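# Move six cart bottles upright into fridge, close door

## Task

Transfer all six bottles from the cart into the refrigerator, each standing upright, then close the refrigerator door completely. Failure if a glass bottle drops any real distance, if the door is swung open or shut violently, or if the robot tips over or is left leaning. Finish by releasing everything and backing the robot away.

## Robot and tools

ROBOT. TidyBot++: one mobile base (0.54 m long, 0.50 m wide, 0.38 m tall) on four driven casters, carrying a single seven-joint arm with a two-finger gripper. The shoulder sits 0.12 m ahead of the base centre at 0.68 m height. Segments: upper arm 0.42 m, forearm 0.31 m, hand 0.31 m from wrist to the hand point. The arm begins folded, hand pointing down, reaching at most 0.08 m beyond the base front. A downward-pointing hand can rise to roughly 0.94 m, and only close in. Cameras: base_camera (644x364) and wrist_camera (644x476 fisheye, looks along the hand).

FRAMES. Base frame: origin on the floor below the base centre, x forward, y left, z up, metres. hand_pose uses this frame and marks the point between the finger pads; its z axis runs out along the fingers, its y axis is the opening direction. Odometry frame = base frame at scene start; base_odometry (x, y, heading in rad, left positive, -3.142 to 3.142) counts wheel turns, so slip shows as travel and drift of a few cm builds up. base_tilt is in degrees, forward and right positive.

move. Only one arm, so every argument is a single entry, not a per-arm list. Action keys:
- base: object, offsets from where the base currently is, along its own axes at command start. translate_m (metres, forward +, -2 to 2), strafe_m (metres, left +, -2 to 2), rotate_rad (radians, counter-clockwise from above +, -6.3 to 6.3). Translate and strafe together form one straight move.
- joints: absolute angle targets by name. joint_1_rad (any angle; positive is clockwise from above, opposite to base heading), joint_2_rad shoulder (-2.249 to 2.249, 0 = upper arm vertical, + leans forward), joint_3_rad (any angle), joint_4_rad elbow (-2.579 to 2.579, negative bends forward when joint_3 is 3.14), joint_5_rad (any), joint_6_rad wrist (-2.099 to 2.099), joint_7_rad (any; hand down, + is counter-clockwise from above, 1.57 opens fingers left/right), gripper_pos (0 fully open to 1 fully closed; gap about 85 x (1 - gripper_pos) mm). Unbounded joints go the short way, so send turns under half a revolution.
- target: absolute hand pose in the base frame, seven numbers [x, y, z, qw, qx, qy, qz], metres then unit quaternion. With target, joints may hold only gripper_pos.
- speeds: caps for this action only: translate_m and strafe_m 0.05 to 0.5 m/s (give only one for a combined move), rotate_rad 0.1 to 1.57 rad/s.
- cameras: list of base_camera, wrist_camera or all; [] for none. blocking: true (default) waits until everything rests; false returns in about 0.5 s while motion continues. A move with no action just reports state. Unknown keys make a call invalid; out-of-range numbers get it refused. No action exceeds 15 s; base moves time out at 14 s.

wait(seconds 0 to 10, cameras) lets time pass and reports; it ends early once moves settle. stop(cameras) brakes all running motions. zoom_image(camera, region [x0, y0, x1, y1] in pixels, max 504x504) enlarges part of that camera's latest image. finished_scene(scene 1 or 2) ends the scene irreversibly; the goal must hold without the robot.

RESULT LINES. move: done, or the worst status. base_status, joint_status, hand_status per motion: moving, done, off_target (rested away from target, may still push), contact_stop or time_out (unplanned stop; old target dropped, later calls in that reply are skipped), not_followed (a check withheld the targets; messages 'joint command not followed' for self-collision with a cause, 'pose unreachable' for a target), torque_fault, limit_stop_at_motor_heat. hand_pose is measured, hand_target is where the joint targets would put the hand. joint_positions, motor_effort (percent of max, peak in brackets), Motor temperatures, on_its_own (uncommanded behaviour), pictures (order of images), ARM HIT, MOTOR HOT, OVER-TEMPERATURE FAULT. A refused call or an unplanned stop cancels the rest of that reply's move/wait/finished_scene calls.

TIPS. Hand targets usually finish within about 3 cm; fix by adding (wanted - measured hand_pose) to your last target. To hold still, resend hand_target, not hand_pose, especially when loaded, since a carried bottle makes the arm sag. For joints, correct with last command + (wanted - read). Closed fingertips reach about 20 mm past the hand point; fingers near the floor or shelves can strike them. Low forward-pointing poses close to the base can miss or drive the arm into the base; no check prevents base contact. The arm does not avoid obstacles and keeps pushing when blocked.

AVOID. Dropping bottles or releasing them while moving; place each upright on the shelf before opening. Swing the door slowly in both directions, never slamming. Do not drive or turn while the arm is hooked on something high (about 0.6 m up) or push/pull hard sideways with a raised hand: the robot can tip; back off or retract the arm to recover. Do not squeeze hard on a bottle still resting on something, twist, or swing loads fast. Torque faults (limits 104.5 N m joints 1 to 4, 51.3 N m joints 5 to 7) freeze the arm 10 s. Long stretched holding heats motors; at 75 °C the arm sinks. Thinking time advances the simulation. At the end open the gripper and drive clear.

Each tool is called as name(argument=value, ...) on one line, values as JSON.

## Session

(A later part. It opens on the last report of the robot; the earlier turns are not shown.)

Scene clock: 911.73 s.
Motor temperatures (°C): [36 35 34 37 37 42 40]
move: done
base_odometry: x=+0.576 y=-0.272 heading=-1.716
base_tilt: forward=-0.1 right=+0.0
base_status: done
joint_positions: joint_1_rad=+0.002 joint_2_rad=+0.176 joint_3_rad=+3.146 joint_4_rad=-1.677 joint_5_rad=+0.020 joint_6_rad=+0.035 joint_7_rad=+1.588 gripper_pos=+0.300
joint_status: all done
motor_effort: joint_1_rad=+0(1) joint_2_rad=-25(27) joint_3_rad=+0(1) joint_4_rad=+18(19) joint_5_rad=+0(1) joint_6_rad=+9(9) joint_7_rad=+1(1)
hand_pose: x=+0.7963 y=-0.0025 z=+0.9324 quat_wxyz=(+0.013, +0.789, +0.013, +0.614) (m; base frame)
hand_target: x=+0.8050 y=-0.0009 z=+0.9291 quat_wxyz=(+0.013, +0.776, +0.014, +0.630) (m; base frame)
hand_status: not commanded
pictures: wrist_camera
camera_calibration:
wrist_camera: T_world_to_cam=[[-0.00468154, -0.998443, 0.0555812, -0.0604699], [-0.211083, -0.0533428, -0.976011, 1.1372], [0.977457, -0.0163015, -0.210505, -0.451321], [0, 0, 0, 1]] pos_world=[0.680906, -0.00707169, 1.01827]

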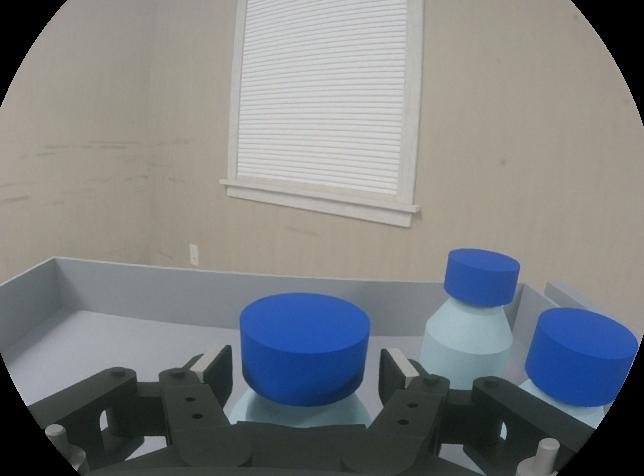

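move(base={"translate_m": 0.028}, joints={"gripper_pos": 0.34}, speeds={"translate_m": 0.08}, cameras=["wrist_camera"])

Scene clock: 924.13 s.
Motor temperatures (°C): [36 35 34 37 37 42 40]
move: done
base_odometry: x=+0.572 y=-0.300 heading=-1.716
base_tilt: forward=-0.2 right=+0.1
base_status: done
joint_positions: joint_1_rad=+0.002 joint_2_rad=+0.178 joint_3_rad=+3.146 joint_4_rad=-1.678 joint_5_rad=+0.020 joint_6_rad=+0.036 joint_7_rad=+1.588 gripper_pos=+0.340
joint_status: all done
motor_effort: joint_1_rad=-1(1) joint_2_rad=-25(27) joint_3_rad=+1(2) joint_4_rad=+18(19) joint_5_rad=+0(1) joint_6_rad=+9(9) joint_7_rad=+1(1)
hand_pose: x=+0.7969 y=-0.0025 z=+0.9307 quat_wxyz=(+0.013, +0.789, +0.013, +0.614) (m; base frame)
hand_target: x=+0.8050 y=-0.0009 z=+0.9291 quat_wxyz=(+0.013, +0.776, +0.014, +0.630) (m; base frame)
hand_status: not commanded
pictures: wrist_camera
camera_calibration:
wrist_camera: T_world_to_cam=[[-0.00454963, -0.998444, 0.0555836, -0.0604808], [-0.213215, -0.0533375, -0.975548, 1.13696], [0.976995, -0.0162896, -0.212641, -0.449818], [0, 0, 0, 1]] pos_world=[0.681612, -0.00707127, 1.01688]

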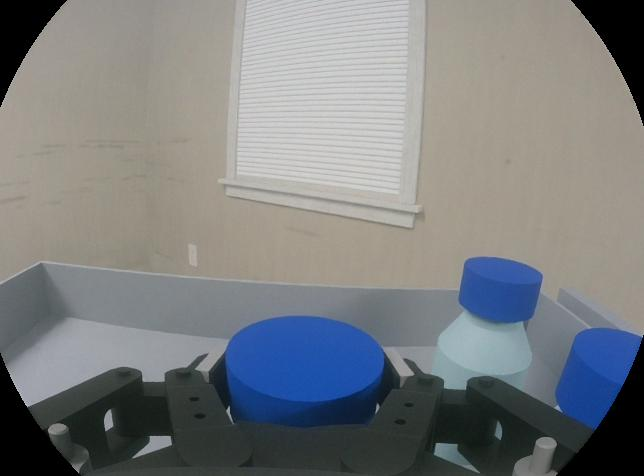

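move(joints={"gripper_pos": 0.57}, cameras=[])

move(joints={"joint_2_rad": 0.20, "joint_4_rad": -1.598, "joint_6_rad": -0.076, "gripper_pos": 0.64}, cameras=[])

move(joints={"joint_2_rad": 0.20, "joint_4_rad": -1.508, "joint_6_rad": -0.166}, cameras=["wrist_camera"])

move(joints={"joint_2_rad": 0.20, "joint_4_rad": -1.25, "joint_6_rad": -0.31}, cameras=["wrist_camera"])

Scene clock: 929.97 s.
Motor temperatures (°C): [36 35 34 37 37 42 40]
move: off_target
base_odometry: x=+0.572 y=-0.300 heading=-1.716
base_tilt: forward=-0.2 right=+0.1
base_status: not commanded
joint_positions: joint_1_rad=+0.002 joint_2_rad=+0.178 joint_3_rad=+3.146 joint_4_rad=-1.678 joint_5_rad=+0.020 joint_6_rad=+0.037 joint_7_rad=+1.588 gripper_pos=+0.424
joint_status: gripper_pos off_target (ended at +0.424, target +0.570)
motor_effort: joint_1_rad=+0(1) joint_2_rad=-24(25) joint_3_rad=+1(2) joint_4_rad=+18(19) joint_5_rad=+0(1) joint_6_rad=+8(9) joint_7_rad=+0(1)
hand_pose: x=+0.7969 y=-0.0025 z=+0.9309 quat_wxyz=(+0.013, +0.789, +0.013, +0.614) (m; base frame)
hand_target: x=+0.8050 y=-0.0009 z=+0.9291 quat_wxyz=(+0.013, +0.776, +0.014, +0.630) (m; base frame)
hand_status: not commanded
pictures: none
No camera images: "cameras" was empty.

Scene clock: 930.90 s.
Motor temperatures (°C): [36 35 34 37 37 42 40]
move: off_target
base_odometry: x=+0.572 y=-0.300 heading=-1.716
base_tilt: forward=-0.2 right=+0.1
base_status: not commanded
joint_positions: joint_1_rad=+0.002 joint_2_rad=+0.180 joint_3_rad=+3.146 joint_4_rad=-1.646 joint_5_rad=+0.020 joint_6_rad=-0.021 joint_7_rad=+1.588 gripper_pos=+0.424
joint_status: gripper_pos off_target (ended at +0.424, target +0.640); the others done
motor_effort: joint_1_rad=+0(1) joint_2_rad=-27(28) joint_3_rad=+1(2) joint_4_rad=+20(21) joint_5_rad=+1(1) joint_6_rad=+9(11) joint_7_rad=+1(1)
hand_pose: x=+0.7981 y=-0.0028 z=+0.9317 quat_wxyz=(+0.014, +0.798, +0.013, +0.603) (m; base frame)
hand_target: x=+0.8060 y=-0.0021 z=+0.9304 quat_wxyz=(+0.013, +0.806, +0.013, +0.592) (m; base frame)
hand_status: not commanded
pictures: none
No camera images: "cameras" was empty.

Scene clock: 931.80 s.
Motor temperatures (°C): [36 35 34 37 37 42 40]
move: done
base_odometry: x=+0.572 y=-0.300 heading=-1.716
base_tilt: forward=-0.2 right=+0.1
base_status: not commanded
joint_positions: joint_1_rad=+0.002 joint_2_rad=+0.190 joint_3_rad=+3.146 joint_4_rad=-1.568 joint_5_rad=+0.020 joint_6_rad=-0.089 joint_7_rad=+1.588 gripper_pos=+0.424
joint_status: all done
motor_effort: joint_1_rad=+0(1) joint_2_rad=-29(30) joint_3_rad=+1(1) joint_4_rad=+22(23) joint_5_rad=+0(1) joint_6_rad=+11(13) joint_7_rad=+1(1)
hand_pose: x=+0.8066 y=-0.0033 z=+0.9515 quat_wxyz=(+0.014, +0.798, +0.012, +0.603) (m; base frame)
hand_target: x=+0.8111 y=-0.0026 z=+0.9582 quat_wxyz=(+0.014, +0.806, +0.012, +0.592) (m; base frame)
hand_status: not commanded
pictures: wrist_camera
camera_calibration:
wrist_camera: T_world_to_cam=[[-0.00544498, -0.998406, 0.0561758, -0.0622333], [-0.239887, -0.0532322, -0.96934, 1.17493], [0.970786, -0.0187539, -0.239215, -0.424679], [0, 0, 0, 1]] pos_world=[0.693783, -0.00755454, 1.04081]

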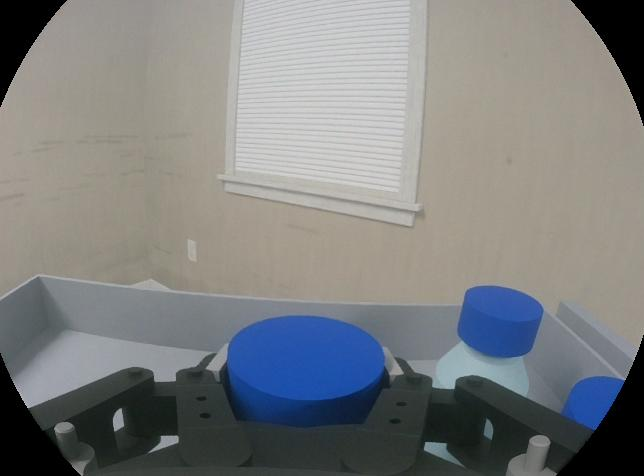

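Scene clock: 933.30 s.
Motor temperatures (°C): [36 35 34 37 37 42 40]
move: done
base_odometry: x=+0.572 y=-0.300 heading=-1.716
base_tilt: forward=-0.1 right=+0.1
base_status: not commanded
joint_positions: joint_1_rad=+0.002 joint_2_rad=+0.191 joint_3_rad=+3.146 joint_4_rad=-1.309 joint_5_rad=+0.020 joint_6_rad=-0.227 joint_7_rad=+1.588 gripper_pos=+0.424
joint_status: all done
motor_effort: joint_1_rad=-1(1) joint_2_rad=-30(32) joint_3_rad=+1(2) joint_4_rad=+22(24) joint_5_rad=-1(1) joint_6_rad=+11(14) joint_7_rad=+1(2)
hand_pose: x=+0.8200 y=-0.0041 z=+1.0682 quat_wxyz=(+0.016, +0.760, +0.010, +0.649) (m; base frame)
hand_target: x=+0.8204 y=-0.0034 z=+1.0735 quat_wxyz=(+0.016, +0.771, +0.011, +0.637) (m; base frame)
hand_status: not commanded
pictures: wrist_camera
camera_calibration:
wrist_camera: T_world_to_cam=[[-0.0147717, -0.998328, 0.05588, -0.0615762], [-0.12299, -0.0536476, -0.990957, 1.21836], [0.992298, -0.0215108, -0.121992, -0.552672], [0, 0, 0, 1]] pos_world=[0.697352, -0.0079994, 1.14337]

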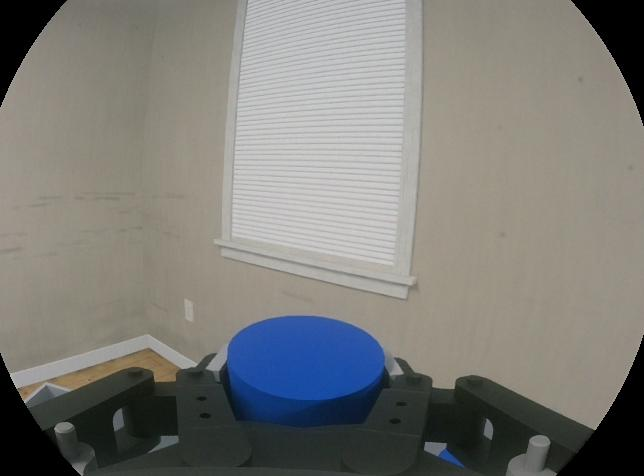

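move(base={"translate_m": -0.22}, joints={"joint_2_rad": 0.03, "joint_4_rad": -1.24, "joint_6_rad": -0.50}, speeds={"translate_m": 0.3}, cameras=[])

move(base={"translate_m": -0.10, "strafe_m": -0.206, "rotate_rad": 2.516}, joints={"joint_2_rad": -0.18, "joint_4_rad": -1.22, "joint_6_rad": -0.735}, speeds={"translate_m": 0.35, "rotate_rad": 0.9}, cameras=["base_camera", "wrist_camera"])

Scene clock: 948.50 s.
Motor temperatures (°C): [36 35 34 37 37 42 40]
move: done
base_odometry: x=+0.604 y=-0.082 heading=-1.716
base_tilt: forward=-0.2 right=+0.1
base_status: done
joint_positions: joint_1_rad=+0.002 joint_2_rad=+0.058 joint_3_rad=+3.146 joint_4_rad=-1.294 joint_5_rad=+0.020 joint_6_rad=-0.420 joint_7_rad=+1.588 gripper_pos=+0.424
joint_status: all done
motor_effort: joint_1_rad=-1(4) joint_2_rad=-25(35) joint_3_rad=+1(3) joint_4_rad=+22(24) joint_5_rad=+0(1) joint_6_rad=+11(14) joint_7_rad=+1(1)
hand_pose: x=+0.7552 y=-0.0051 z=+1.1083 quat_wxyz=(+0.017, +0.774, +0.009, +0.633) (m; base frame)
hand_target: x=+0.7370 y=-0.0045 z=+1.1340 quat_wxyz=(+0.016, +0.774, +0.009, +0.633) (m; base frame)
hand_status: not commanded
pictures: none
No camera images: "cameras" was empty.

Scene clock: 952.17 s.
Motor temperatures (°C): [36 35 34 37 37 42 40]
move: done
base_odometry: x=+0.414 y=+0.046 heading=+0.800
base_tilt: forward=-0.2 right=+0.1
base_status: done
joint_positions: joint_1_rad=+0.000 joint_2_rad=-0.170 joint_3_rad=+3.146 joint_4_rad=-1.269 joint_5_rad=+0.020 joint_6_rad=-0.653 joint_7_rad=+1.588 gripper_pos=+0.424
joint_status: all done
motor_effort: joint_1_rad=-1(2) joint_2_rad=-16(30) joint_3_rad=+1(4) joint_4_rad=+21(24) joint_5_rad=+0(1) joint_6_rad=+13(13) joint_7_rad=+1(1)
hand_pose: x=+0.6340 y=-0.0049 z=+1.1830 quat_wxyz=(+0.016, +0.768, +0.007, +0.640) (m; base frame)
hand_target: x=+0.6196 y=-0.0056 z=+1.1918 quat_wxyz=(+0.017, +0.775, +0.006, +0.631) (m; base frame)
hand_status: not commanded
pictures: base_camera, wrist_camera
camera_calibration:
wrist_camera: T_world_to_cam=[[-0.0194742, -0.998432, 0.0524825, -0.0645273], [-0.147471, -0.0490498, -0.987849, 1.32113], [0.988875, -0.0269772, -0.146285, -0.323201], [0, 0, 0, 1]] pos_world=[0.513177, -0.00834384, 1.26119]

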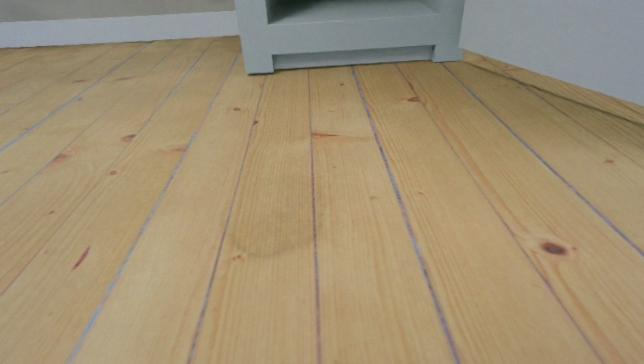

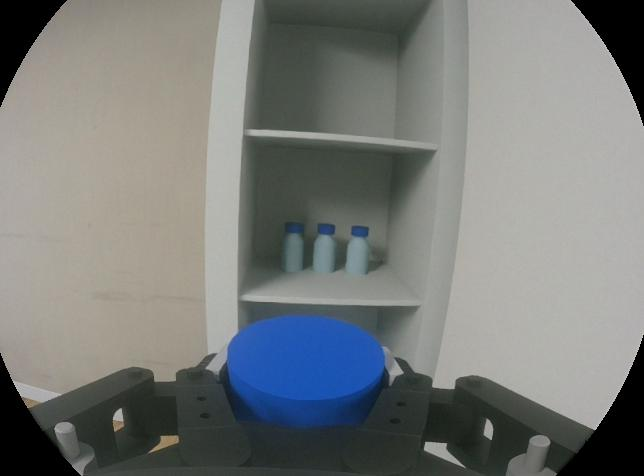

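zoom_image(camera="base_camera", region=[220, 20, 480, 110])

Scaled by 1.938.

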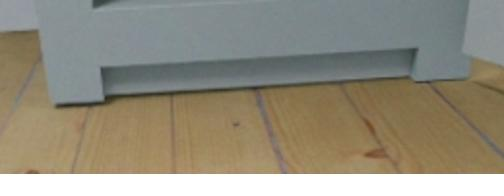

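move(base={"translate_m": 0.706, "strafe_m": 0.026, "rotate_rad": 0.004}, joints={"joint_2_rad": 0.218, "joint_4_rad": -0.827, "joint_6_rad": -0.763}, speeds={"translate_m": 0.28}, cameras=["base_camera", "wrist_camera"])

Scene clock: 971.37 s.
Motor temperatures (°C): [36 35 34 37 37 42 40]
move: off_target
base_odometry: x=+0.888 y=+0.571 heading=+0.805
base_tilt: forward=-0.2 right=+0.1
base_status: done
joint_positions: joint_1_rad=+0.000 joint_2_rad=+0.230 joint_3_rad=+3.146 joint_4_rad=-0.888 joint_5_rad=+0.020 joint_6_rad=-0.684 joint_7_rad=+1.588 gripper_pos=+0.424
joint_status: joint_4_rad off_target (ended at -0.888, target -0.827); the others done
motor_effort: joint_1_rad=-1(2) joint_2_rad=-30(34) joint_3_rad=+1(2) joint_4_rad=+21(23) joint_5_rad=+0(2) joint_6_rad=+12(14) joint_7_rad=+1(1)
hand_pose: x=+0.8006 y=-0.0049 z=+1.1576 quat_wxyz=(+0.017, +0.784, +0.008, +0.621) (m; base frame)
hand_target: x=+0.7845 y=-0.0055 z=+1.1773 quat_wxyz=(+0.017, +0.786, +0.007, +0.618) (m; base frame)
hand_status: not commanded
pictures: base_camera, wrist_camera
camera_calibration:
wrist_camera: T_world_to_cam=[[-0.0173285, -0.998363, 0.0545016, -0.0640473], [-0.196085, -0.050058, -0.979308, 1.34964], [0.980434, -0.0276569, -0.194897, -0.428644], [0, 0, 0, 1]] pos_world=[0.683791, -0.00823745, 1.24166]

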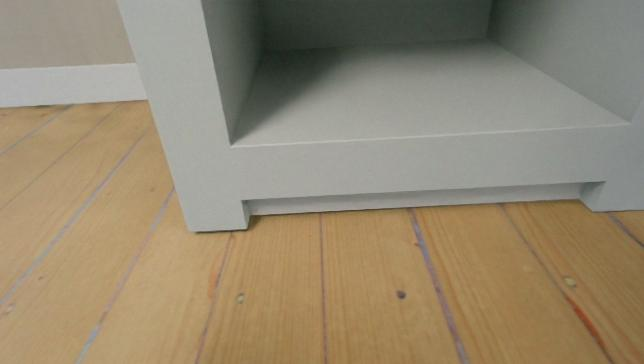

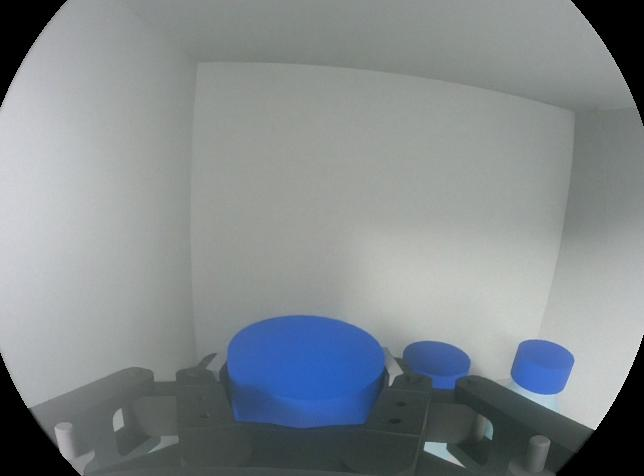

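move(joints={"joint_2_rad": 0.14, "joint_4_rad": -1.10, "joint_6_rad": -0.43}, cameras=[])

move(joints={"joint_2_rad": 0.124, "joint_4_rad": -1.17, "joint_6_rad": -0.365}, cameras=[])

move(joints={"joint_2_rad": 0.117, "joint_4_rad": -1.197, "joint_6_rad": -0.347}, cameras=[])

move(joints={"joint_2_rad": 0.111, "joint_4_rad": -1.22, "joint_6_rad": -0.332}, cameras=[])

move(joints={"joint_2_rad": 0.105, "joint_4_rad": -1.243, "joint_6_rad": -0.317}, cameras=["wrist_camera"])

Scene clock: 986.20 s.
Motor temperatures (°C): [36 35 34 37 37 42 40]
move: done
base_odometry: x=+0.888 y=+0.571 heading=+0.805
base_tilt: forward=-0.1 right=+0.1
base_status: not commanded
joint_positions: joint_1_rad=+0.000 joint_2_rad=+0.196 joint_3_rad=+3.146 joint_4_rad=-1.102 joint_5_rad=+0.020 joint_6_rad=-0.539 joint_7_rad=+1.588 gripper_pos=+0.424
joint_status: all done
motor_effort: joint_1_rad=+0(1) joint_2_rad=-30(32) joint_3_rad=+1(1) joint_4_rad=+22(23) joint_5_rad=+0(1) joint_6_rad=+11(13) joint_7_rad=+0(2)
hand_pose: x=+0.8040 y=-0.0044 z=+1.0975 quat_wxyz=(+0.016, +0.795, +0.009, +0.607) (m; base frame)
hand_target: x=+0.7848 y=-0.0040 z=+1.1697 quat_wxyz=(+0.017, +0.741, +0.009, +0.671) (m; base frame)
hand_status: not commanded
pictures: none
No camera images: "cameras" was empty.

Scene clock: 987.27 s.
Motor temperatures (°C): [36 35 34 37 37 42 40]
move: done
base_odometry: x=+0.888 y=+0.571 heading=+0.805
base_tilt: forward=-0.1 right=+0.0
base_status: not commanded
joint_positions: joint_1_rad=+0.000 joint_2_rad=+0.180 joint_3_rad=+3.146 joint_4_rad=-1.171 joint_5_rad=+0.020 joint_6_rad=-0.473 joint_7_rad=+1.588 gripper_pos=+0.424
joint_status: all done
motor_effort: joint_1_rad=+0(1) joint_2_rad=-29(31) joint_3_rad=+1(1) joint_4_rad=+22(23) joint_5_rad=+0(1) joint_6_rad=+11(13) joint_7_rad=+1(1)
hand_pose: x=+0.8023 y=-0.0040 z=+1.0867 quat_wxyz=(+0.016, +0.791, +0.010, +0.612) (m; base frame)
hand_target: x=+0.7836 y=-0.0037 z=+1.1578 quat_wxyz=(+0.017, +0.738, +0.009, +0.675) (m; base frame)
hand_status: not commanded
pictures: none
No camera images: "cameras" was empty.

Scene clock: 987.90 s.
Motor temperatures (°C): [36 35 34 37 37 42 40]
move: done
base_odometry: x=+0.888 y=+0.571 heading=+0.805
base_tilt: forward=-0.2 right=+0.1
base_status: not commanded
joint_positions: joint_1_rad=+0.000 joint_2_rad=+0.172 joint_3_rad=+3.146 joint_4_rad=-1.198 joint_5_rad=+0.020 joint_6_rad=-0.454 joint_7_rad=+1.588 gripper_pos=+0.424
joint_status: all done
motor_effort: joint_1_rad=-1(1) joint_2_rad=-29(30) joint_3_rad=+1(2) joint_4_rad=+22(23) joint_5_rad=+1(1) joint_6_rad=+12(13) joint_7_rad=+0(1)
hand_pose: x=+0.8005 y=-0.0039 z=+1.0811 quat_wxyz=(+0.016, +0.791, +0.010, +0.612) (m; base frame)
hand_target: x=+0.7822 y=-0.0036 z=+1.1515 quat_wxyz=(+0.017, +0.738, +0.010, +0.674) (m; base frame)
hand_status: not commanded
pictures: none
No camera images: "cameras" was empty.

Scene clock: 988.50 s.
Motor temperatures (°C): [36 35 34 37 37 42 40]
move: done
base_odometry: x=+0.888 y=+0.571 heading=+0.805
base_tilt: forward=-0.2 right=+0.1
base_status: not commanded
joint_positions: joint_1_rad=+0.000 joint_2_rad=+0.165 joint_3_rad=+3.146 joint_4_rad=-1.218 joint_5_rad=+0.020 joint_6_rad=-0.435 joint_7_rad=+1.588 gripper_pos=+0.424
joint_status: all done
motor_effort: joint_1_rad=-1(1) joint_2_rad=-29(29) joint_3_rad=+1(2) joint_4_rad=+22(23) joint_5_rad=+0(1) joint_6_rad=+12(12) joint_7_rad=+1(1)
hand_pose: x=+0.7986 y=-0.0039 z=+1.0796 quat_wxyz=(+0.016, +0.789, +0.010, +0.614) (m; base frame)
hand_target: x=+0.7810 y=-0.0036 z=+1.1460 quat_wxyz=(+0.016, +0.739, +0.010, +0.674) (m; base frame)
hand_status: not commanded
pictures: none
No camera images: "cameras" was empty.

Scene clock: 989.10 s.
Motor temperatures (°C): [36 35 34 37 37 42 40]
move: done
base_odometry: x=+0.888 y=+0.571 heading=+0.805
base_tilt: forward=-0.1 right=+0.1
base_status: not commanded
joint_positions: joint_1_rad=+0.000 joint_2_rad=+0.156 joint_3_rad=+3.146 joint_4_rad=-1.238 joint_5_rad=+0.020 joint_6_rad=-0.416 joint_7_rad=+1.588 gripper_pos=+0.424
joint_status: all done
motor_effort: joint_1_rad=+0(1) joint_2_rad=-28(29) joint_3_rad=+1(1) joint_4_rad=+22(22) joint_5_rad=+1(1) joint_6_rad=+11(13) joint_7_rad=+1(1)
hand_pose: x=+0.7962 y=-0.0037 z=+1.0797 quat_wxyz=(+0.016, +0.786, +0.010, +0.618) (m; base frame)
hand_target: x=+0.7797 y=-0.0035 z=+1.1404 quat_wxyz=(+0.016, +0.740, +0.010, +0.673) (m; base frame)
hand_status: not commanded
pictures: wrist_camera
camera_calibration:
wrist_camera: T_world_to_cam=[[-0.0119901, -0.998363, 0.0559206, -0.0644641], [-0.202399, -0.0523439, -0.977903, 1.27604], [0.97923, -0.0230434, -0.20144, -0.431379], [0, 0, 0, 1]] pos_world=[0.679917, -0.00750587, 1.16456]

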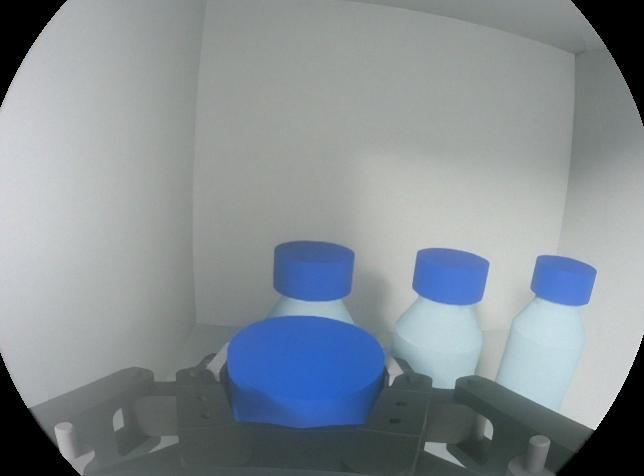

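move(joints={"gripper_pos": 0.36}, cameras=["wrist_camera"])

move(joints={"gripper_pos": 0.2}, cameras=["wrist_camera"])

Scene clock: 1013.87 s.
Motor temperatures (°C): [36 35 34 37 37 42 40]
move: done
base_odometry: x=+0.888 y=+0.571 heading=+0.805
base_tilt: forward=-0.1 right=+0.1
base_status: not commanded
joint_positions: joint_1_rad=+0.000 joint_2_rad=+0.129 joint_3_rad=+3.146 joint_4_rad=-1.238 joint_5_rad=+0.020 joint_6_rad=-0.398 joint_7_rad=+1.588 gripper_pos=+0.360
joint_status: all done
motor_effort: joint_1_rad=-1(1) joint_2_rad=-24(28) joint_3_rad=+1(1) joint_4_rad=+19(22) joint_5_rad=+1(1) joint_6_rad=+9(12) joint_7_rad=+0(1)
hand_pose: x=+0.7865 y=-0.0036 z=+1.1028 quat_wxyz=(+0.016, +0.772, +0.010, +0.635) (m; base frame)
hand_target: x=+0.7797 y=-0.0035 z=+1.1404 quat_wxyz=(+0.016, +0.740, +0.010, +0.673) (m; base frame)
hand_status: not commanded
pictures: wrist_camera
camera_calibration:
wrist_camera: T_world_to_cam=[[-0.0140854, -0.99836, 0.055495, -0.063649], [-0.159183, -0.0525537, -0.985849, 1.27141], [0.987149, -0.0227199, -0.158181, -0.471246], [0, 0, 0, 1]] pos_world=[0.666679, -0.00743409, 1.1824]

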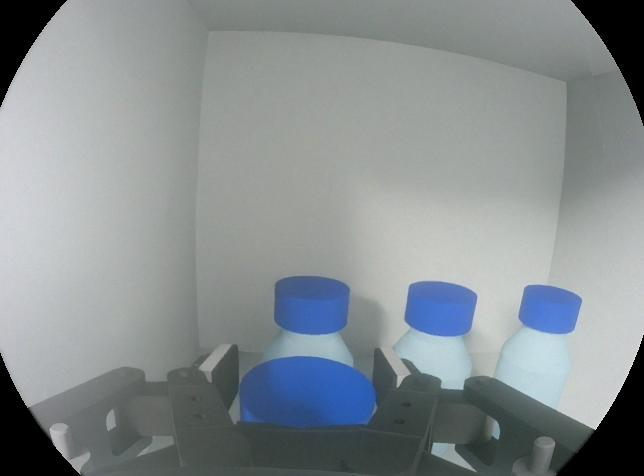

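Scene clock: 1014.47 s.
Motor temperatures (°C): [36 35 34 37 37 42 40]
move: done
base_odometry: x=+0.888 y=+0.571 heading=+0.805
base_tilt: forward=-0.1 right=+0.1
base_status: not commanded
joint_positions: joint_1_rad=+0.000 joint_2_rad=+0.129 joint_3_rad=+3.146 joint_4_rad=-1.238 joint_5_rad=+0.020 joint_6_rad=-0.398 joint_7_rad=+1.588 gripper_pos=+0.200
joint_status: all done
motor_effort: joint_1_rad=+0(1) joint_2_rad=-24(24) joint_3_rad=+1(1) joint_4_rad=+19(19) joint_5_rad=+0(2) joint_6_rad=+9(9) joint_7_rad=+1(1)
hand_pose: x=+0.7865 y=-0.0036 z=+1.1028 quat_wxyz=(+0.016, +0.772, +0.010, +0.635) (m; base frame)
hand_target: x=+0.7797 y=-0.0035 z=+1.1404 quat_wxyz=(+0.016, +0.740, +0.010, +0.673) (m; base frame)
hand_status: not commanded
pictures: wrist_camera
camera_calibration:
wrist_camera: T_world_to_cam=[[-0.0140854, -0.99836, 0.055495, -0.063649], [-0.159183, -0.0525537, -0.985849, 1.27141], [0.987149, -0.0227199, -0.158181, -0.471246], [0, 0, 0, 1]] pos_world=[0.666679, -0.00743409, 1.1824]

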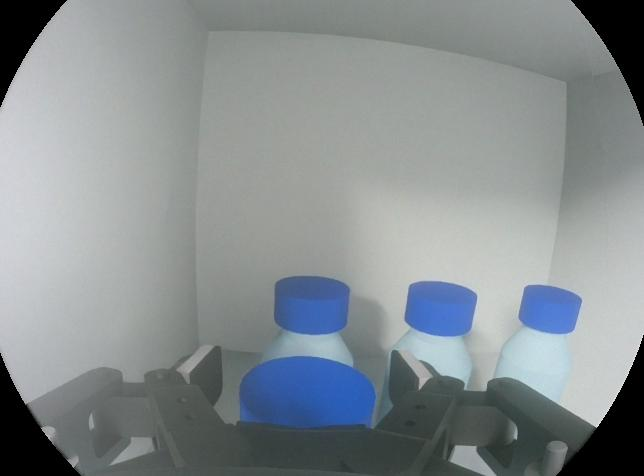

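move(base={"translate_m": -0.32}, speeds={"translate_m": 0.3}, cameras=["wrist_camera", "base_camera"])

Scene clock: 1018.80 s.
Motor temperatures (°C): [36 36 34 37 37 42 40]
move: done
base_odometry: x=+0.666 y=+0.341 heading=+0.805
base_tilt: forward=-0.2 right=+0.1
base_status: done
joint_positions: joint_1_rad=+0.000 joint_2_rad=+0.111 joint_3_rad=+3.146 joint_4_rad=-1.238 joint_5_rad=+0.020 joint_6_rad=-0.397 joint_7_rad=+1.588 gripper_pos=+0.200
joint_status: not commanded
motor_effort: joint_1_rad=-1(3) joint_2_rad=-24(29) joint_3_rad=+1(2) joint_4_rad=+19(20) joint_5_rad=+0(1) joint_6_rad=+8(10) joint_7_rad=+1(1)
hand_pose: x=+0.7790 y=-0.0037 z=+1.1149 quat_wxyz=(+0.016, +0.766, +0.010, +0.642) (m; base frame)
hand_target: x=+0.7797 y=-0.0035 z=+1.1404 quat_wxyz=(+0.016, +0.740, +0.010, +0.673) (m; base frame)
hand_status: not commanded
pictures: base_camera, wrist_camera
camera_calibration:
wrist_camera: T_world_to_cam=[[-0.0151597, -0.998358, 0.0552476, -0.063339], [-0.140761, -0.0525728, -0.988647, 1.27088], [0.989928, -0.0227642, -0.139733, -0.48461], [0, 0, 0, 1]] pos_world=[0.657659, -0.00745301, 1.19224]

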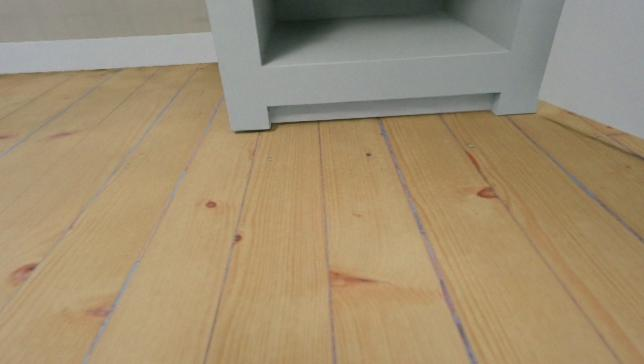

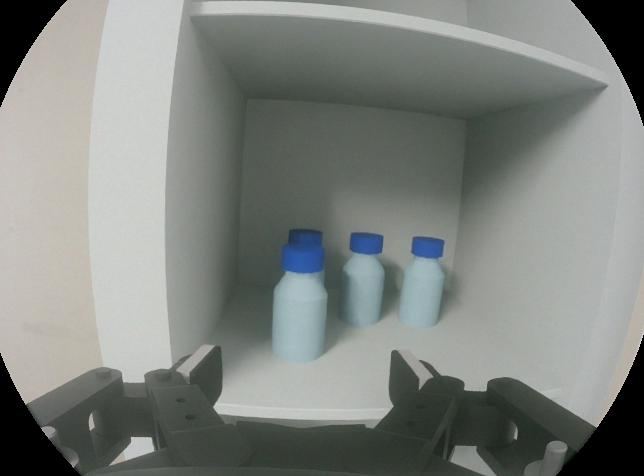

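move(base={"translate_m": -0.404, "strafe_m": -0.144, "rotate_rad": 3.762}, speeds={"translate_m": 0.35, "rotate_rad": 1.2}, joints={"joint_1_rad": 0.0, "joint_2_rad": -0.50, "joint_4_rad": -1.53, "joint_6_rad": -0.95}, cameras=["wrist_camera", "base_camera"])

Scene clock: 1028.30 s.
Motor temperatures (°C): [36 35 34 37 37 42 40]
move: done
base_odometry: x=+0.489 y=-0.050 heading=-1.717
base_tilt: forward=-0.2 right=+0.1
base_status: done
joint_positions: joint_1_rad=-0.001 joint_2_rad=-0.495 joint_3_rad=+3.144 joint_4_rad=-1.509 joint_5_rad=+0.020 joint_6_rad=-0.855 joint_7_rad=+1.588 gripper_pos=+0.200
joint_status: all done
motor_effort: joint_1_rad=-1(3) joint_2_rad=-2(28) joint_3_rad=+2(4) joint_4_rad=+17(20) joint_5_rad=+0(1) joint_6_rad=+8(9) joint_7_rad=+1(1)
hand_pose: x=+0.4835 y=-0.0046 z=+1.1269 quat_wxyz=(+0.015, +0.804, +0.007, +0.594) (m; base frame)
hand_target: x=+0.4724 y=-0.0061 z=+1.0891 quat_wxyz=(+0.015, +0.836, +0.005, +0.549) (m; base frame)
hand_status: not commanded
pictures: base_camera, wrist_camera
camera_calibration:
wrist_camera: T_world_to_cam=[[-0.0144968, -0.998568, 0.0515013, -0.0654979], [-0.26099, -0.0459423, -0.964248, 1.27185], [0.965233, -0.0274198, -0.259951, -0.0430045], [0, 0, 0, 1]] pos_world=[0.372501, -0.00815141, 1.21858]

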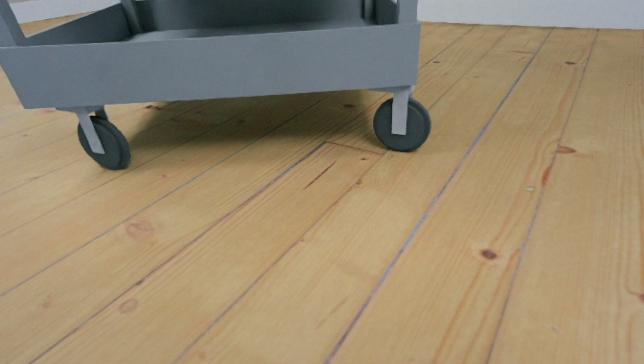

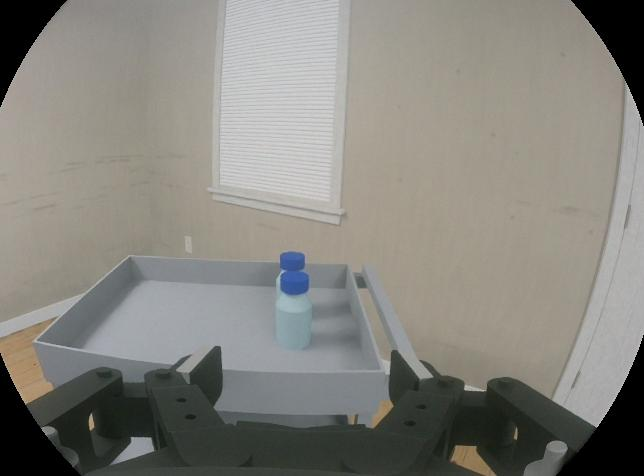

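zoom_image(camera="wrist_camera", region=[240, 240, 360, 360])

Scaled by 4.200.

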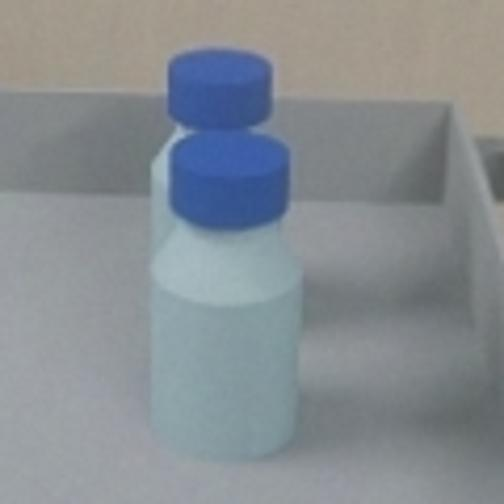

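move(base={"translate_m": 0.14, "strafe_m": 0.012}, speeds={"translate_m": 0.2}, joints={"joint_1_rad": 0.0, "joint_2_rad": 0.20, "joint_4_rad": -1.698, "joint_6_rad": 0.125, "gripper_pos": 0.2}, cameras=["wrist_camera"])

Scene clock: 1040.30 s.
Motor temperatures (°C): [36 35 34 37 37 42 40]
move: done
base_odometry: x=+0.481 y=-0.191 heading=-1.716
base_tilt: forward=-0.1 right=+0.1
base_status: done
joint_positions: joint_1_rad=-0.001 joint_2_rad=+0.170 joint_3_rad=+3.144 joint_4_rad=-1.675 joint_5_rad=+0.020 joint_6_rad=+0.036 joint_7_rad=+1.588 gripper_pos=+0.200
joint_status: all done
motor_effort: joint_1_rad=+0(1) joint_2_rad=-24(26) joint_3_rad=+1(2) joint_4_rad=+18(20) joint_5_rad=+0(1) joint_6_rad=+8(10) joint_7_rad=+1(1)
hand_pose: x=+0.7953 y=+0.0002 z=+0.9376 quat_wxyz=(+0.012, +0.786, +0.014, +0.618) (m; base frame)
hand_target: x=+0.8053 y=-0.0009 z=+0.9306 quat_wxyz=(+0.013, +0.775, +0.014, +0.632) (m; base frame)
hand_status: not commanded
pictures: wrist_camera
camera_calibration:
wrist_camera: T_world_to_cam=[[-0.00107629, -0.998467, 0.0553412, -0.0607123], [-0.202472, -0.0539774, -0.977799, 1.13709], [0.979287, -0.0122575, -0.202104, -0.45854], [0, 0, 0, 1]] pos_world=[0.679207, -0.00486238, 1.02254]

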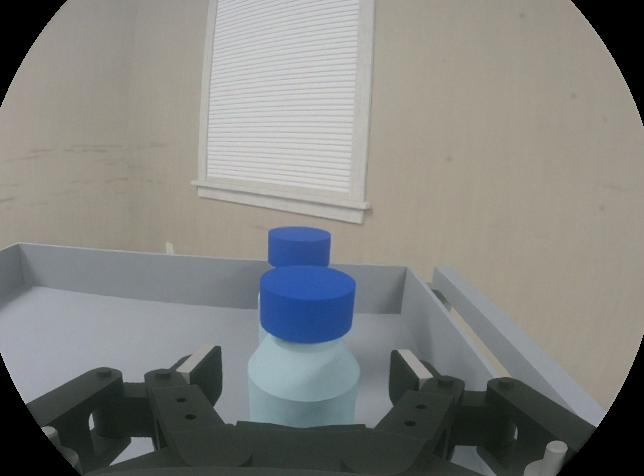

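move(base={"translate_m": 0.052}, speeds={"translate_m": 0.1}, joints={"joint_1_rad": 0.0, "joint_2_rad": 0.205, "joint_4_rad": -1.70, "joint_6_rad": 0.125, "gripper_pos": 0.2}, cameras=["wrist_camera"])

Scene clock: 1051.40 s.
Motor temperatures (°C): [36 35 34 37 37 42 40]
move: done
base_odometry: x=+0.473 y=-0.243 heading=-1.716
base_tilt: forward=-0.1 right=+0.1
base_status: done
joint_positions: joint_1_rad=-0.001 joint_2_rad=+0.178 joint_3_rad=+3.144 joint_4_rad=-1.680 joint_5_rad=+0.020 joint_6_rad=+0.040 joint_7_rad=+1.588 gripper_pos=+0.200
joint_status: all done
motor_effort: joint_1_rad=+0(1) joint_2_rad=-25(27) joint_3_rad=+1(2) joint_4_rad=+18(19) joint_5_rad=+0(1) joint_6_rad=+8(9) joint_7_rad=+0(1)
hand_pose: x=+0.7969 y=+0.0002 z=+0.9308 quat_wxyz=(+0.012, +0.789, +0.014, +0.615) (m; base frame)
hand_target: x=+0.8062 y=-0.0009 z=+0.9260 quat_wxyz=(+0.013, +0.777, +0.014, +0.629) (m; base frame)
hand_status: not commanded
pictures: wrist_camera
camera_calibration:
wrist_camera: T_world_to_cam=[[-0.000538274, -0.998468, 0.0553294, -0.060726], [-0.210663, -0.0539746, -0.976067, 1.13566], [0.977559, -0.0121813, -0.210312, -0.452408], [0, 0, 0, 1]] pos_world=[0.681465, -0.00484723, 1.01669]

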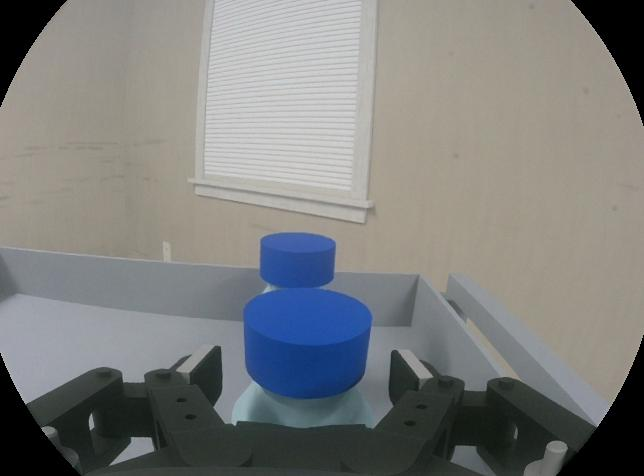

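move(base={"translate_m": 0.03}, speeds={"translate_m": 0.08}, cameras=["wrist_camera"])

move(joints={"gripper_pos": 0.35}, cameras=["wrist_camera"])

Scene clock: 1057.50 s.
Motor temperatures (°C): [36 35 34 37 37 42 40]
move: done
base_odometry: x=+0.469 y=-0.273 heading=-1.716
base_tilt: forward=-0.1 right=+0.1
base_status: done
joint_positions: joint_1_rad=-0.001 joint_2_rad=+0.181 joint_3_rad=+3.144 joint_4_rad=-1.680 joint_5_rad=+0.020 joint_6_rad=+0.041 joint_7_rad=+1.588 gripper_pos=+0.200
joint_status: not commanded
motor_effort: joint_1_rad=+0(1) joint_2_rad=-25(27) joint_3_rad=+1(2) joint_4_rad=+18(19) joint_5_rad=+0(1) joint_6_rad=+7(9) joint_7_rad=+1(1)
hand_pose: x=+0.7976 y=+0.0002 z=+0.9287 quat_wxyz=(+0.012, +0.789, +0.014, +0.613) (m; base frame)
hand_target: x=+0.8062 y=-0.0009 z=+0.9260 quat_wxyz=(+0.013, +0.777, +0.014, +0.629) (m; base frame)
hand_status: not commanded
pictures: wrist_camera
camera_calibration:
wrist_camera: T_world_to_cam=[[-0.000372813, -0.998468, 0.0553288, -0.060736], [-0.213334, -0.0539757, -0.975487, 1.13536], [0.976979, -0.0121672, -0.212987, -0.45062], [0, 0, 0, 1]] pos_world=[0.682434, -0.0048441, 1.01491]

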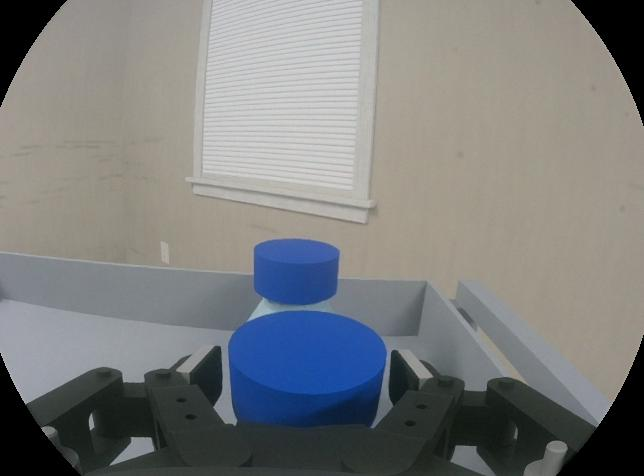

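Scene clock: 1058.07 s.
Motor temperatures (°C): [36 35 34 37 37 42 40]
move: done
base_odometry: x=+0.469 y=-0.273 heading=-1.716
base_tilt: forward=-0.1 right=+0.1
base_status: not commanded
joint_positions: joint_1_rad=-0.001 joint_2_rad=+0.181 joint_3_rad=+3.144 joint_4_rad=-1.680 joint_5_rad=+0.020 joint_6_rad=+0.041 joint_7_rad=+1.588 gripper_pos=+0.350
joint_status: all done
motor_effort: joint_1_rad=+0(1) joint_2_rad=-25(25) joint_3_rad=+1(1) joint_4_rad=+18(19) joint_5_rad=+0(1) joint_6_rad=+8(10) joint_7_rad=+1(1)
hand_pose: x=+0.7976 y=+0.0002 z=+0.9287 quat_wxyz=(+0.012, +0.789, +0.014, +0.613) (m; base frame)
hand_target: x=+0.8062 y=-0.0009 z=+0.9260 quat_wxyz=(+0.013, +0.777, +0.014, +0.629) (m; base frame)
hand_status: not commanded
pictures: wrist_camera
camera_calibration:
wrist_camera: T_world_to_cam=[[-0.000372813, -0.998468, 0.0553288, -0.060736], [-0.213334, -0.0539757, -0.975487, 1.13536], [0.976979, -0.0121672, -0.212987, -0.45062], [0, 0, 0, 1]] pos_world=[0.682434, -0.0048441, 1.01491]

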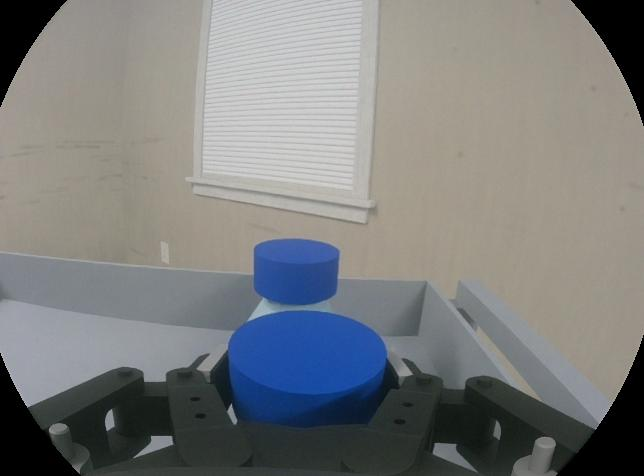

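Width 157 px, centred. Grip and lift.

move(joints={"gripper_pos": 0.57}, cameras=[])

move(joints={"joint_1_rad": 0.0, "joint_2_rad": 0.20, "joint_4_rad": -1.598, "joint_6_rad": -0.076, "gripper_pos": 0.64}, cameras=["wrist_camera"])

move(joints={"joint_1_rad": 0.0, "joint_2_rad": 0.20, "joint_4_rad": -1.508, "joint_6_rad": -0.166}, cameras=[])

move(joints={"joint_1_rad": 0.0, "joint_2_rad": 0.20, "joint_4_rad": -1.25, "joint_6_rad": -0.31}, cameras=["wrist_camera"])

Scene clock: 1078.80 s.
Motor temperatures (°C): [36 35 34 36 37 42 40]
move: off_target
base_odometry: x=+0.469 y=-0.273 heading=-1.716
base_tilt: forward=-0.2 right=+0.1
base_status: not commanded
joint_positions: joint_1_rad=-0.001 joint_2_rad=+0.181 joint_3_rad=+3.144 joint_4_rad=-1.681 joint_5_rad=+0.020 joint_6_rad=+0.042 joint_7_rad=+1.588 gripper_pos=+0.425
joint_status: gripper_pos off_target (ended at +0.425, target +0.570)
motor_effort: joint_1_rad=-1(2) joint_2_rad=-24(25) joint_3_rad=+1(2) joint_4_rad=+18(19) joint_5_rad=+0(1) joint_6_rad=+8(9) joint_7_rad=+1(2)
hand_pose: x=+0.7977 y=+0.0002 z=+0.9290 quat_wxyz=(+0.012, +0.789, +0.014, +0.614) (m; base frame)
hand_target: x=+0.8062 y=-0.0009 z=+0.9260 quat_wxyz=(+0.013, +0.777, +0.014, +0.629) (m; base frame)
hand_status: not commanded
pictures: none
No camera images: "cameras" was empty.

Scene clock: 1079.73 s.
Motor temperatures (°C): [36 35 34 36 37 42 40]
move: off_target
base_odometry: x=+0.469 y=-0.273 heading=-1.716
base_tilt: forward=-0.1 right=+0.1
base_status: not commanded
joint_positions: joint_1_rad=-0.001 joint_2_rad=+0.182 joint_3_rad=+3.144 joint_4_rad=-1.647 joint_5_rad=+0.020 joint_6_rad=-0.020 joint_7_rad=+1.588 gripper_pos=+0.425
joint_status: gripper_pos off_target (ended at +0.425, target +0.640); the others done
motor_effort: joint_1_rad=+0(2) joint_2_rad=-28(28) joint_3_rad=+2(2) joint_4_rad=+21(21) joint_5_rad=-1(1) joint_6_rad=+10(11) joint_7_rad=+1(2)
hand_pose: x=+0.7986 y=-0.0001 z=+0.9298 quat_wxyz=(+0.012, +0.798, +0.014, +0.602) (m; base frame)
hand_target: x=+0.8060 y=-0.0021 z=+0.9304 quat_wxyz=(+0.013, +0.806, +0.013, +0.592) (m; base frame)
hand_status: not commanded
pictures: wrist_camera
camera_calibration:
wrist_camera: T_world_to_cam=[[0.0000416418, -0.998453, 0.0556002, -0.0617507], [-0.241173, -0.053969, -0.96898, 1.15273], [0.970482, -0.0133689, -0.240803, -0.42026], [0, 0, 0, 1]] pos_world=[0.685865, -0.00506193, 1.01921]

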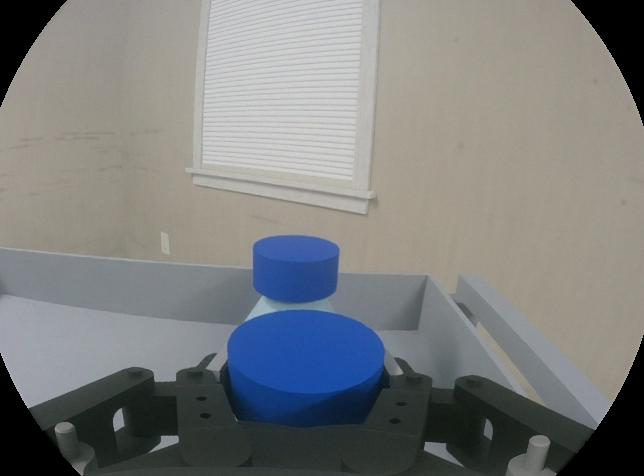

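Scene clock: 1080.63 s.
Motor temperatures (°C): [36 35 34 36 37 42 40]
move: off_target
base_odometry: x=+0.469 y=-0.273 heading=-1.716
base_tilt: forward=-0.1 right=+0.0
base_status: not commanded
joint_positions: joint_1_rad=-0.001 joint_2_rad=+0.193 joint_3_rad=+3.144 joint_4_rad=-1.576 joint_5_rad=+0.020 joint_6_rad=-0.093 joint_7_rad=+1.588 gripper_pos=+0.425
joint_status: joint_4_rad off_target (ended at -1.576, target -1.508); the others done
motor_effort: joint_1_rad=-1(2) joint_2_rad=-30(32) joint_3_rad=+1(2) joint_4_rad=+23(24) joint_5_rad=+0(1) joint_6_rad=+12(14) joint_7_rad=+0(1)
hand_pose: x=+0.8061 y=-0.0006 z=+0.9431 quat_wxyz=(+0.013, +0.802, +0.014, +0.597) (m; base frame)
hand_target: x=+0.8111 y=-0.0027 z=+0.9582 quat_wxyz=(+0.014, +0.806, +0.012, +0.592) (m; base frame)
hand_status: not commanded
pictures: none
No camera images: "cameras" was empty.

Scene clock: 1082.13 s.
Motor temperatures (°C): [36 35 34 37 37 42 40]
move: off_target
base_odometry: x=+0.469 y=-0.273 heading=-1.716
base_tilt: forward=-0.1 right=+0.0
base_status: not commanded
joint_positions: joint_1_rad=-0.001 joint_2_rad=+0.196 joint_3_rad=+3.144 joint_4_rad=-1.315 joint_5_rad=+0.020 joint_6_rad=-0.231 joint_7_rad=+1.588 gripper_pos=+0.425
joint_status: joint_4_rad off_target (ended at -1.315, target -1.250); the others done
motor_effort: joint_1_rad=+0(1) joint_2_rad=-31(33) joint_3_rad=+2(2) joint_4_rad=+23(25) joint_5_rad=+0(1) joint_6_rad=+13(14) joint_7_rad=+1(1)
hand_pose: x=+0.8216 y=-0.0014 z=+1.0601 quat_wxyz=(+0.015, +0.765, +0.012, +0.644) (m; base frame)
hand_target: x=+0.8204 y=-0.0035 z=+1.0735 quat_wxyz=(+0.016, +0.771, +0.011, +0.637) (m; base frame)
hand_status: not commanded
pictures: wrist_camera
camera_calibration:
wrist_camera: T_world_to_cam=[[-0.0100068, -0.998394, 0.0557533, -0.0621603], [-0.136715, -0.0538665, -0.989145, 1.22008], [0.99056, -0.0175205, -0.135956, -0.538892], [0, 0, 0, 1]] pos_world=[0.699985, -0.00578095, 1.13703]

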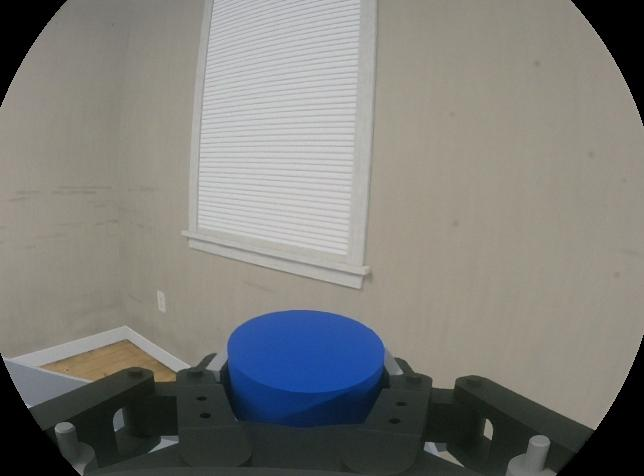

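move(base={"translate_m": -0.22}, speeds={"translate_m": 0.3}, joints={"joint_1_rad": 0.0, "joint_2_rad": 0.03, "joint_4_rad": -1.24, "joint_6_rad": -0.50}, cameras=["wrist_camera"])

Scene clock: 1088.33 s.
Motor temperatures (°C): [36 35 34 37 37 42 40]
move: done
base_odometry: x=+0.501 y=-0.055 heading=-1.716
base_tilt: forward=-0.1 right=+0.1
base_status: done
joint_positions: joint_1_rad=+0.000 joint_2_rad=+0.064 joint_3_rad=+3.145 joint_4_rad=-1.300 joint_5_rad=+0.020 joint_6_rad=-0.423 joint_7_rad=+1.588 gripper_pos=+0.425
joint_status: all done
motor_effort: joint_1_rad=-1(4) joint_2_rad=-26(36) joint_3_rad=+1(3) joint_4_rad=+23(25) joint_5_rad=+0(1) joint_6_rad=+13(14) joint_7_rad=+1(1)
hand_pose: x=+0.7574 y=-0.0030 z=+1.1000 quat_wxyz=(+0.015, +0.779, +0.010, +0.627) (m; base frame)
hand_target: x=+0.7370 y=-0.0045 z=+1.1339 quat_wxyz=(+0.016, +0.774, +0.009, +0.633) (m; base frame)
hand_status: not commanded
pictures: wrist_camera
camera_calibration:
wrist_camera: T_world_to_cam=[[-0.0121208, -0.998397, 0.05528, -0.0645047], [-0.18051, -0.052191, -0.982188, 1.27618], [0.983499, -0.0218834, -0.179588, -0.416617], [0, 0, 0, 1]] pos_world=[0.639323, -0.0069132, 1.18219]

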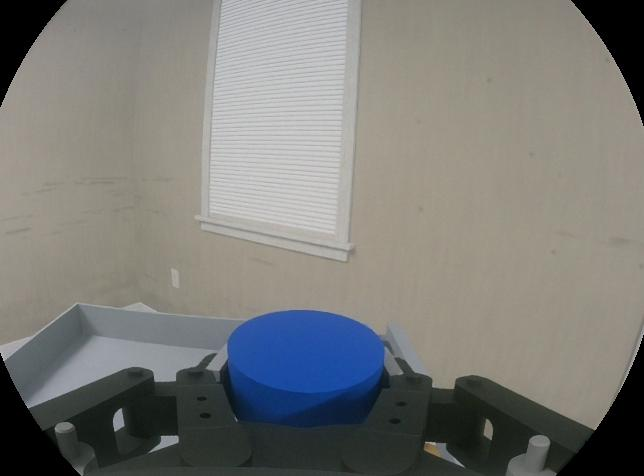

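move(base={"translate_m": 0.029, "strafe_m": 0.061, "rotate_rad": 2.516}, speeds={"translate_m": 0.35, "rotate_rad": 0.9}, joints={"joint_1_rad": 0.0, "joint_2_rad": -0.18, "joint_4_rad": -1.22, "joint_6_rad": -0.735}, cameras=["wrist_camera", "base_camera"])

zoom_image(camera="base_camera", region=[120, 0, 520, 120])

Scene clock: 1102.43 s.
Motor temperatures (°C): [36 35 34 37 37 42 40]
move: off_target
base_odometry: x=+0.557 y=-0.092 heading=+0.800
base_tilt: forward=-0.2 right=+0.1
base_status: done
joint_positions: joint_1_rad=+0.001 joint_2_rad=-0.143 joint_3_rad=+3.150 joint_4_rad=-1.282 joint_5_rad=+0.020 joint_6_rad=-0.656 joint_7_rad=+1.588 gripper_pos=+0.425
joint_status: joint_4_rad off_target (ended at -1.282, target -1.220); the others done
motor_effort: joint_1_rad=-1(6) joint_2_rad=-17(29) joint_3_rad=+1(4) joint_4_rad=+22(24) joint_5_rad=+0(2) joint_6_rad=+12(14) joint_7_rad=+1(2)
hand_pose: x=+0.6481 y=-0.0077 z=+1.1608 quat_wxyz=(+0.017, +0.782, +0.005, +0.623) (m; base frame)
hand_target: x=+0.6196 y=-0.0056 z=+1.1918 quat_wxyz=(+0.017, +0.775, +0.006, +0.631) (m; base frame)
hand_status: not commanded
pictures: base_camera, wrist_camera
camera_calibration:
wrist_camera: T_world_to_cam=[[-0.0220524, -0.998374, 0.0525587, -0.0643306], [-0.189254, -0.0474522, -0.980781, 1.31999], [0.981681, -0.0315755, -0.1879, -0.287551], [0, 0, 0, 1]] pos_world=[0.530678, -0.0106692, 1.24397]

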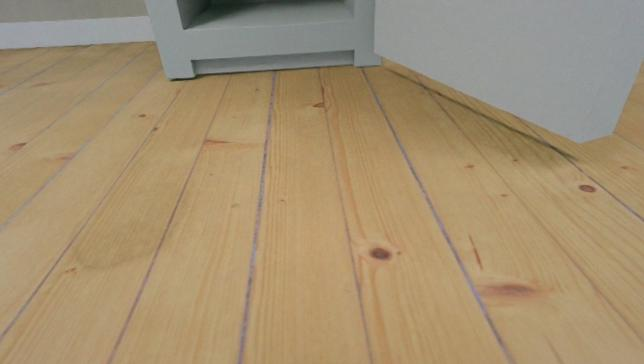

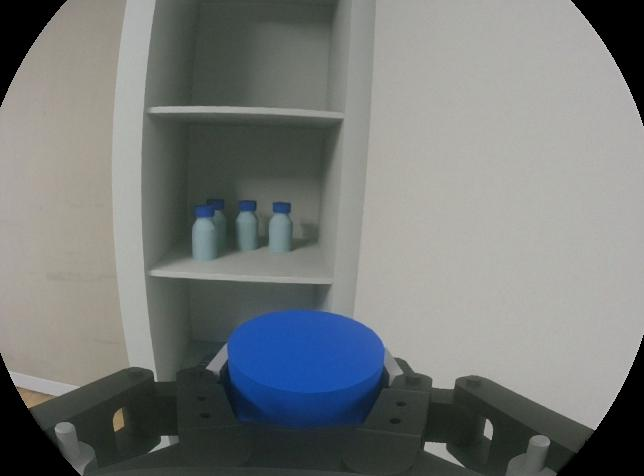

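Scaled by 1.260.

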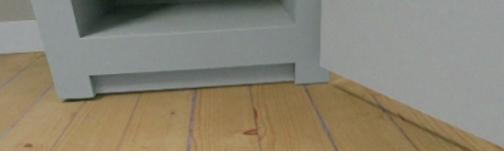

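zoom_image(camera="base_camera", region=[140, 40, 220, 100])

zoom_image(camera="base_camera", region=[340, 30, 420, 90])

Scaled by 6.300.

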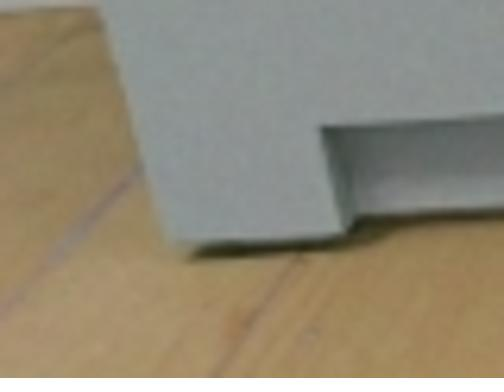

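Scaled by 6.300.

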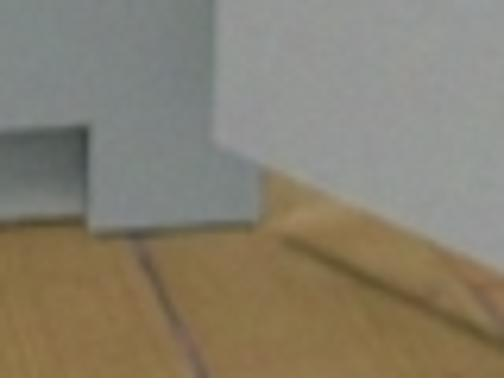

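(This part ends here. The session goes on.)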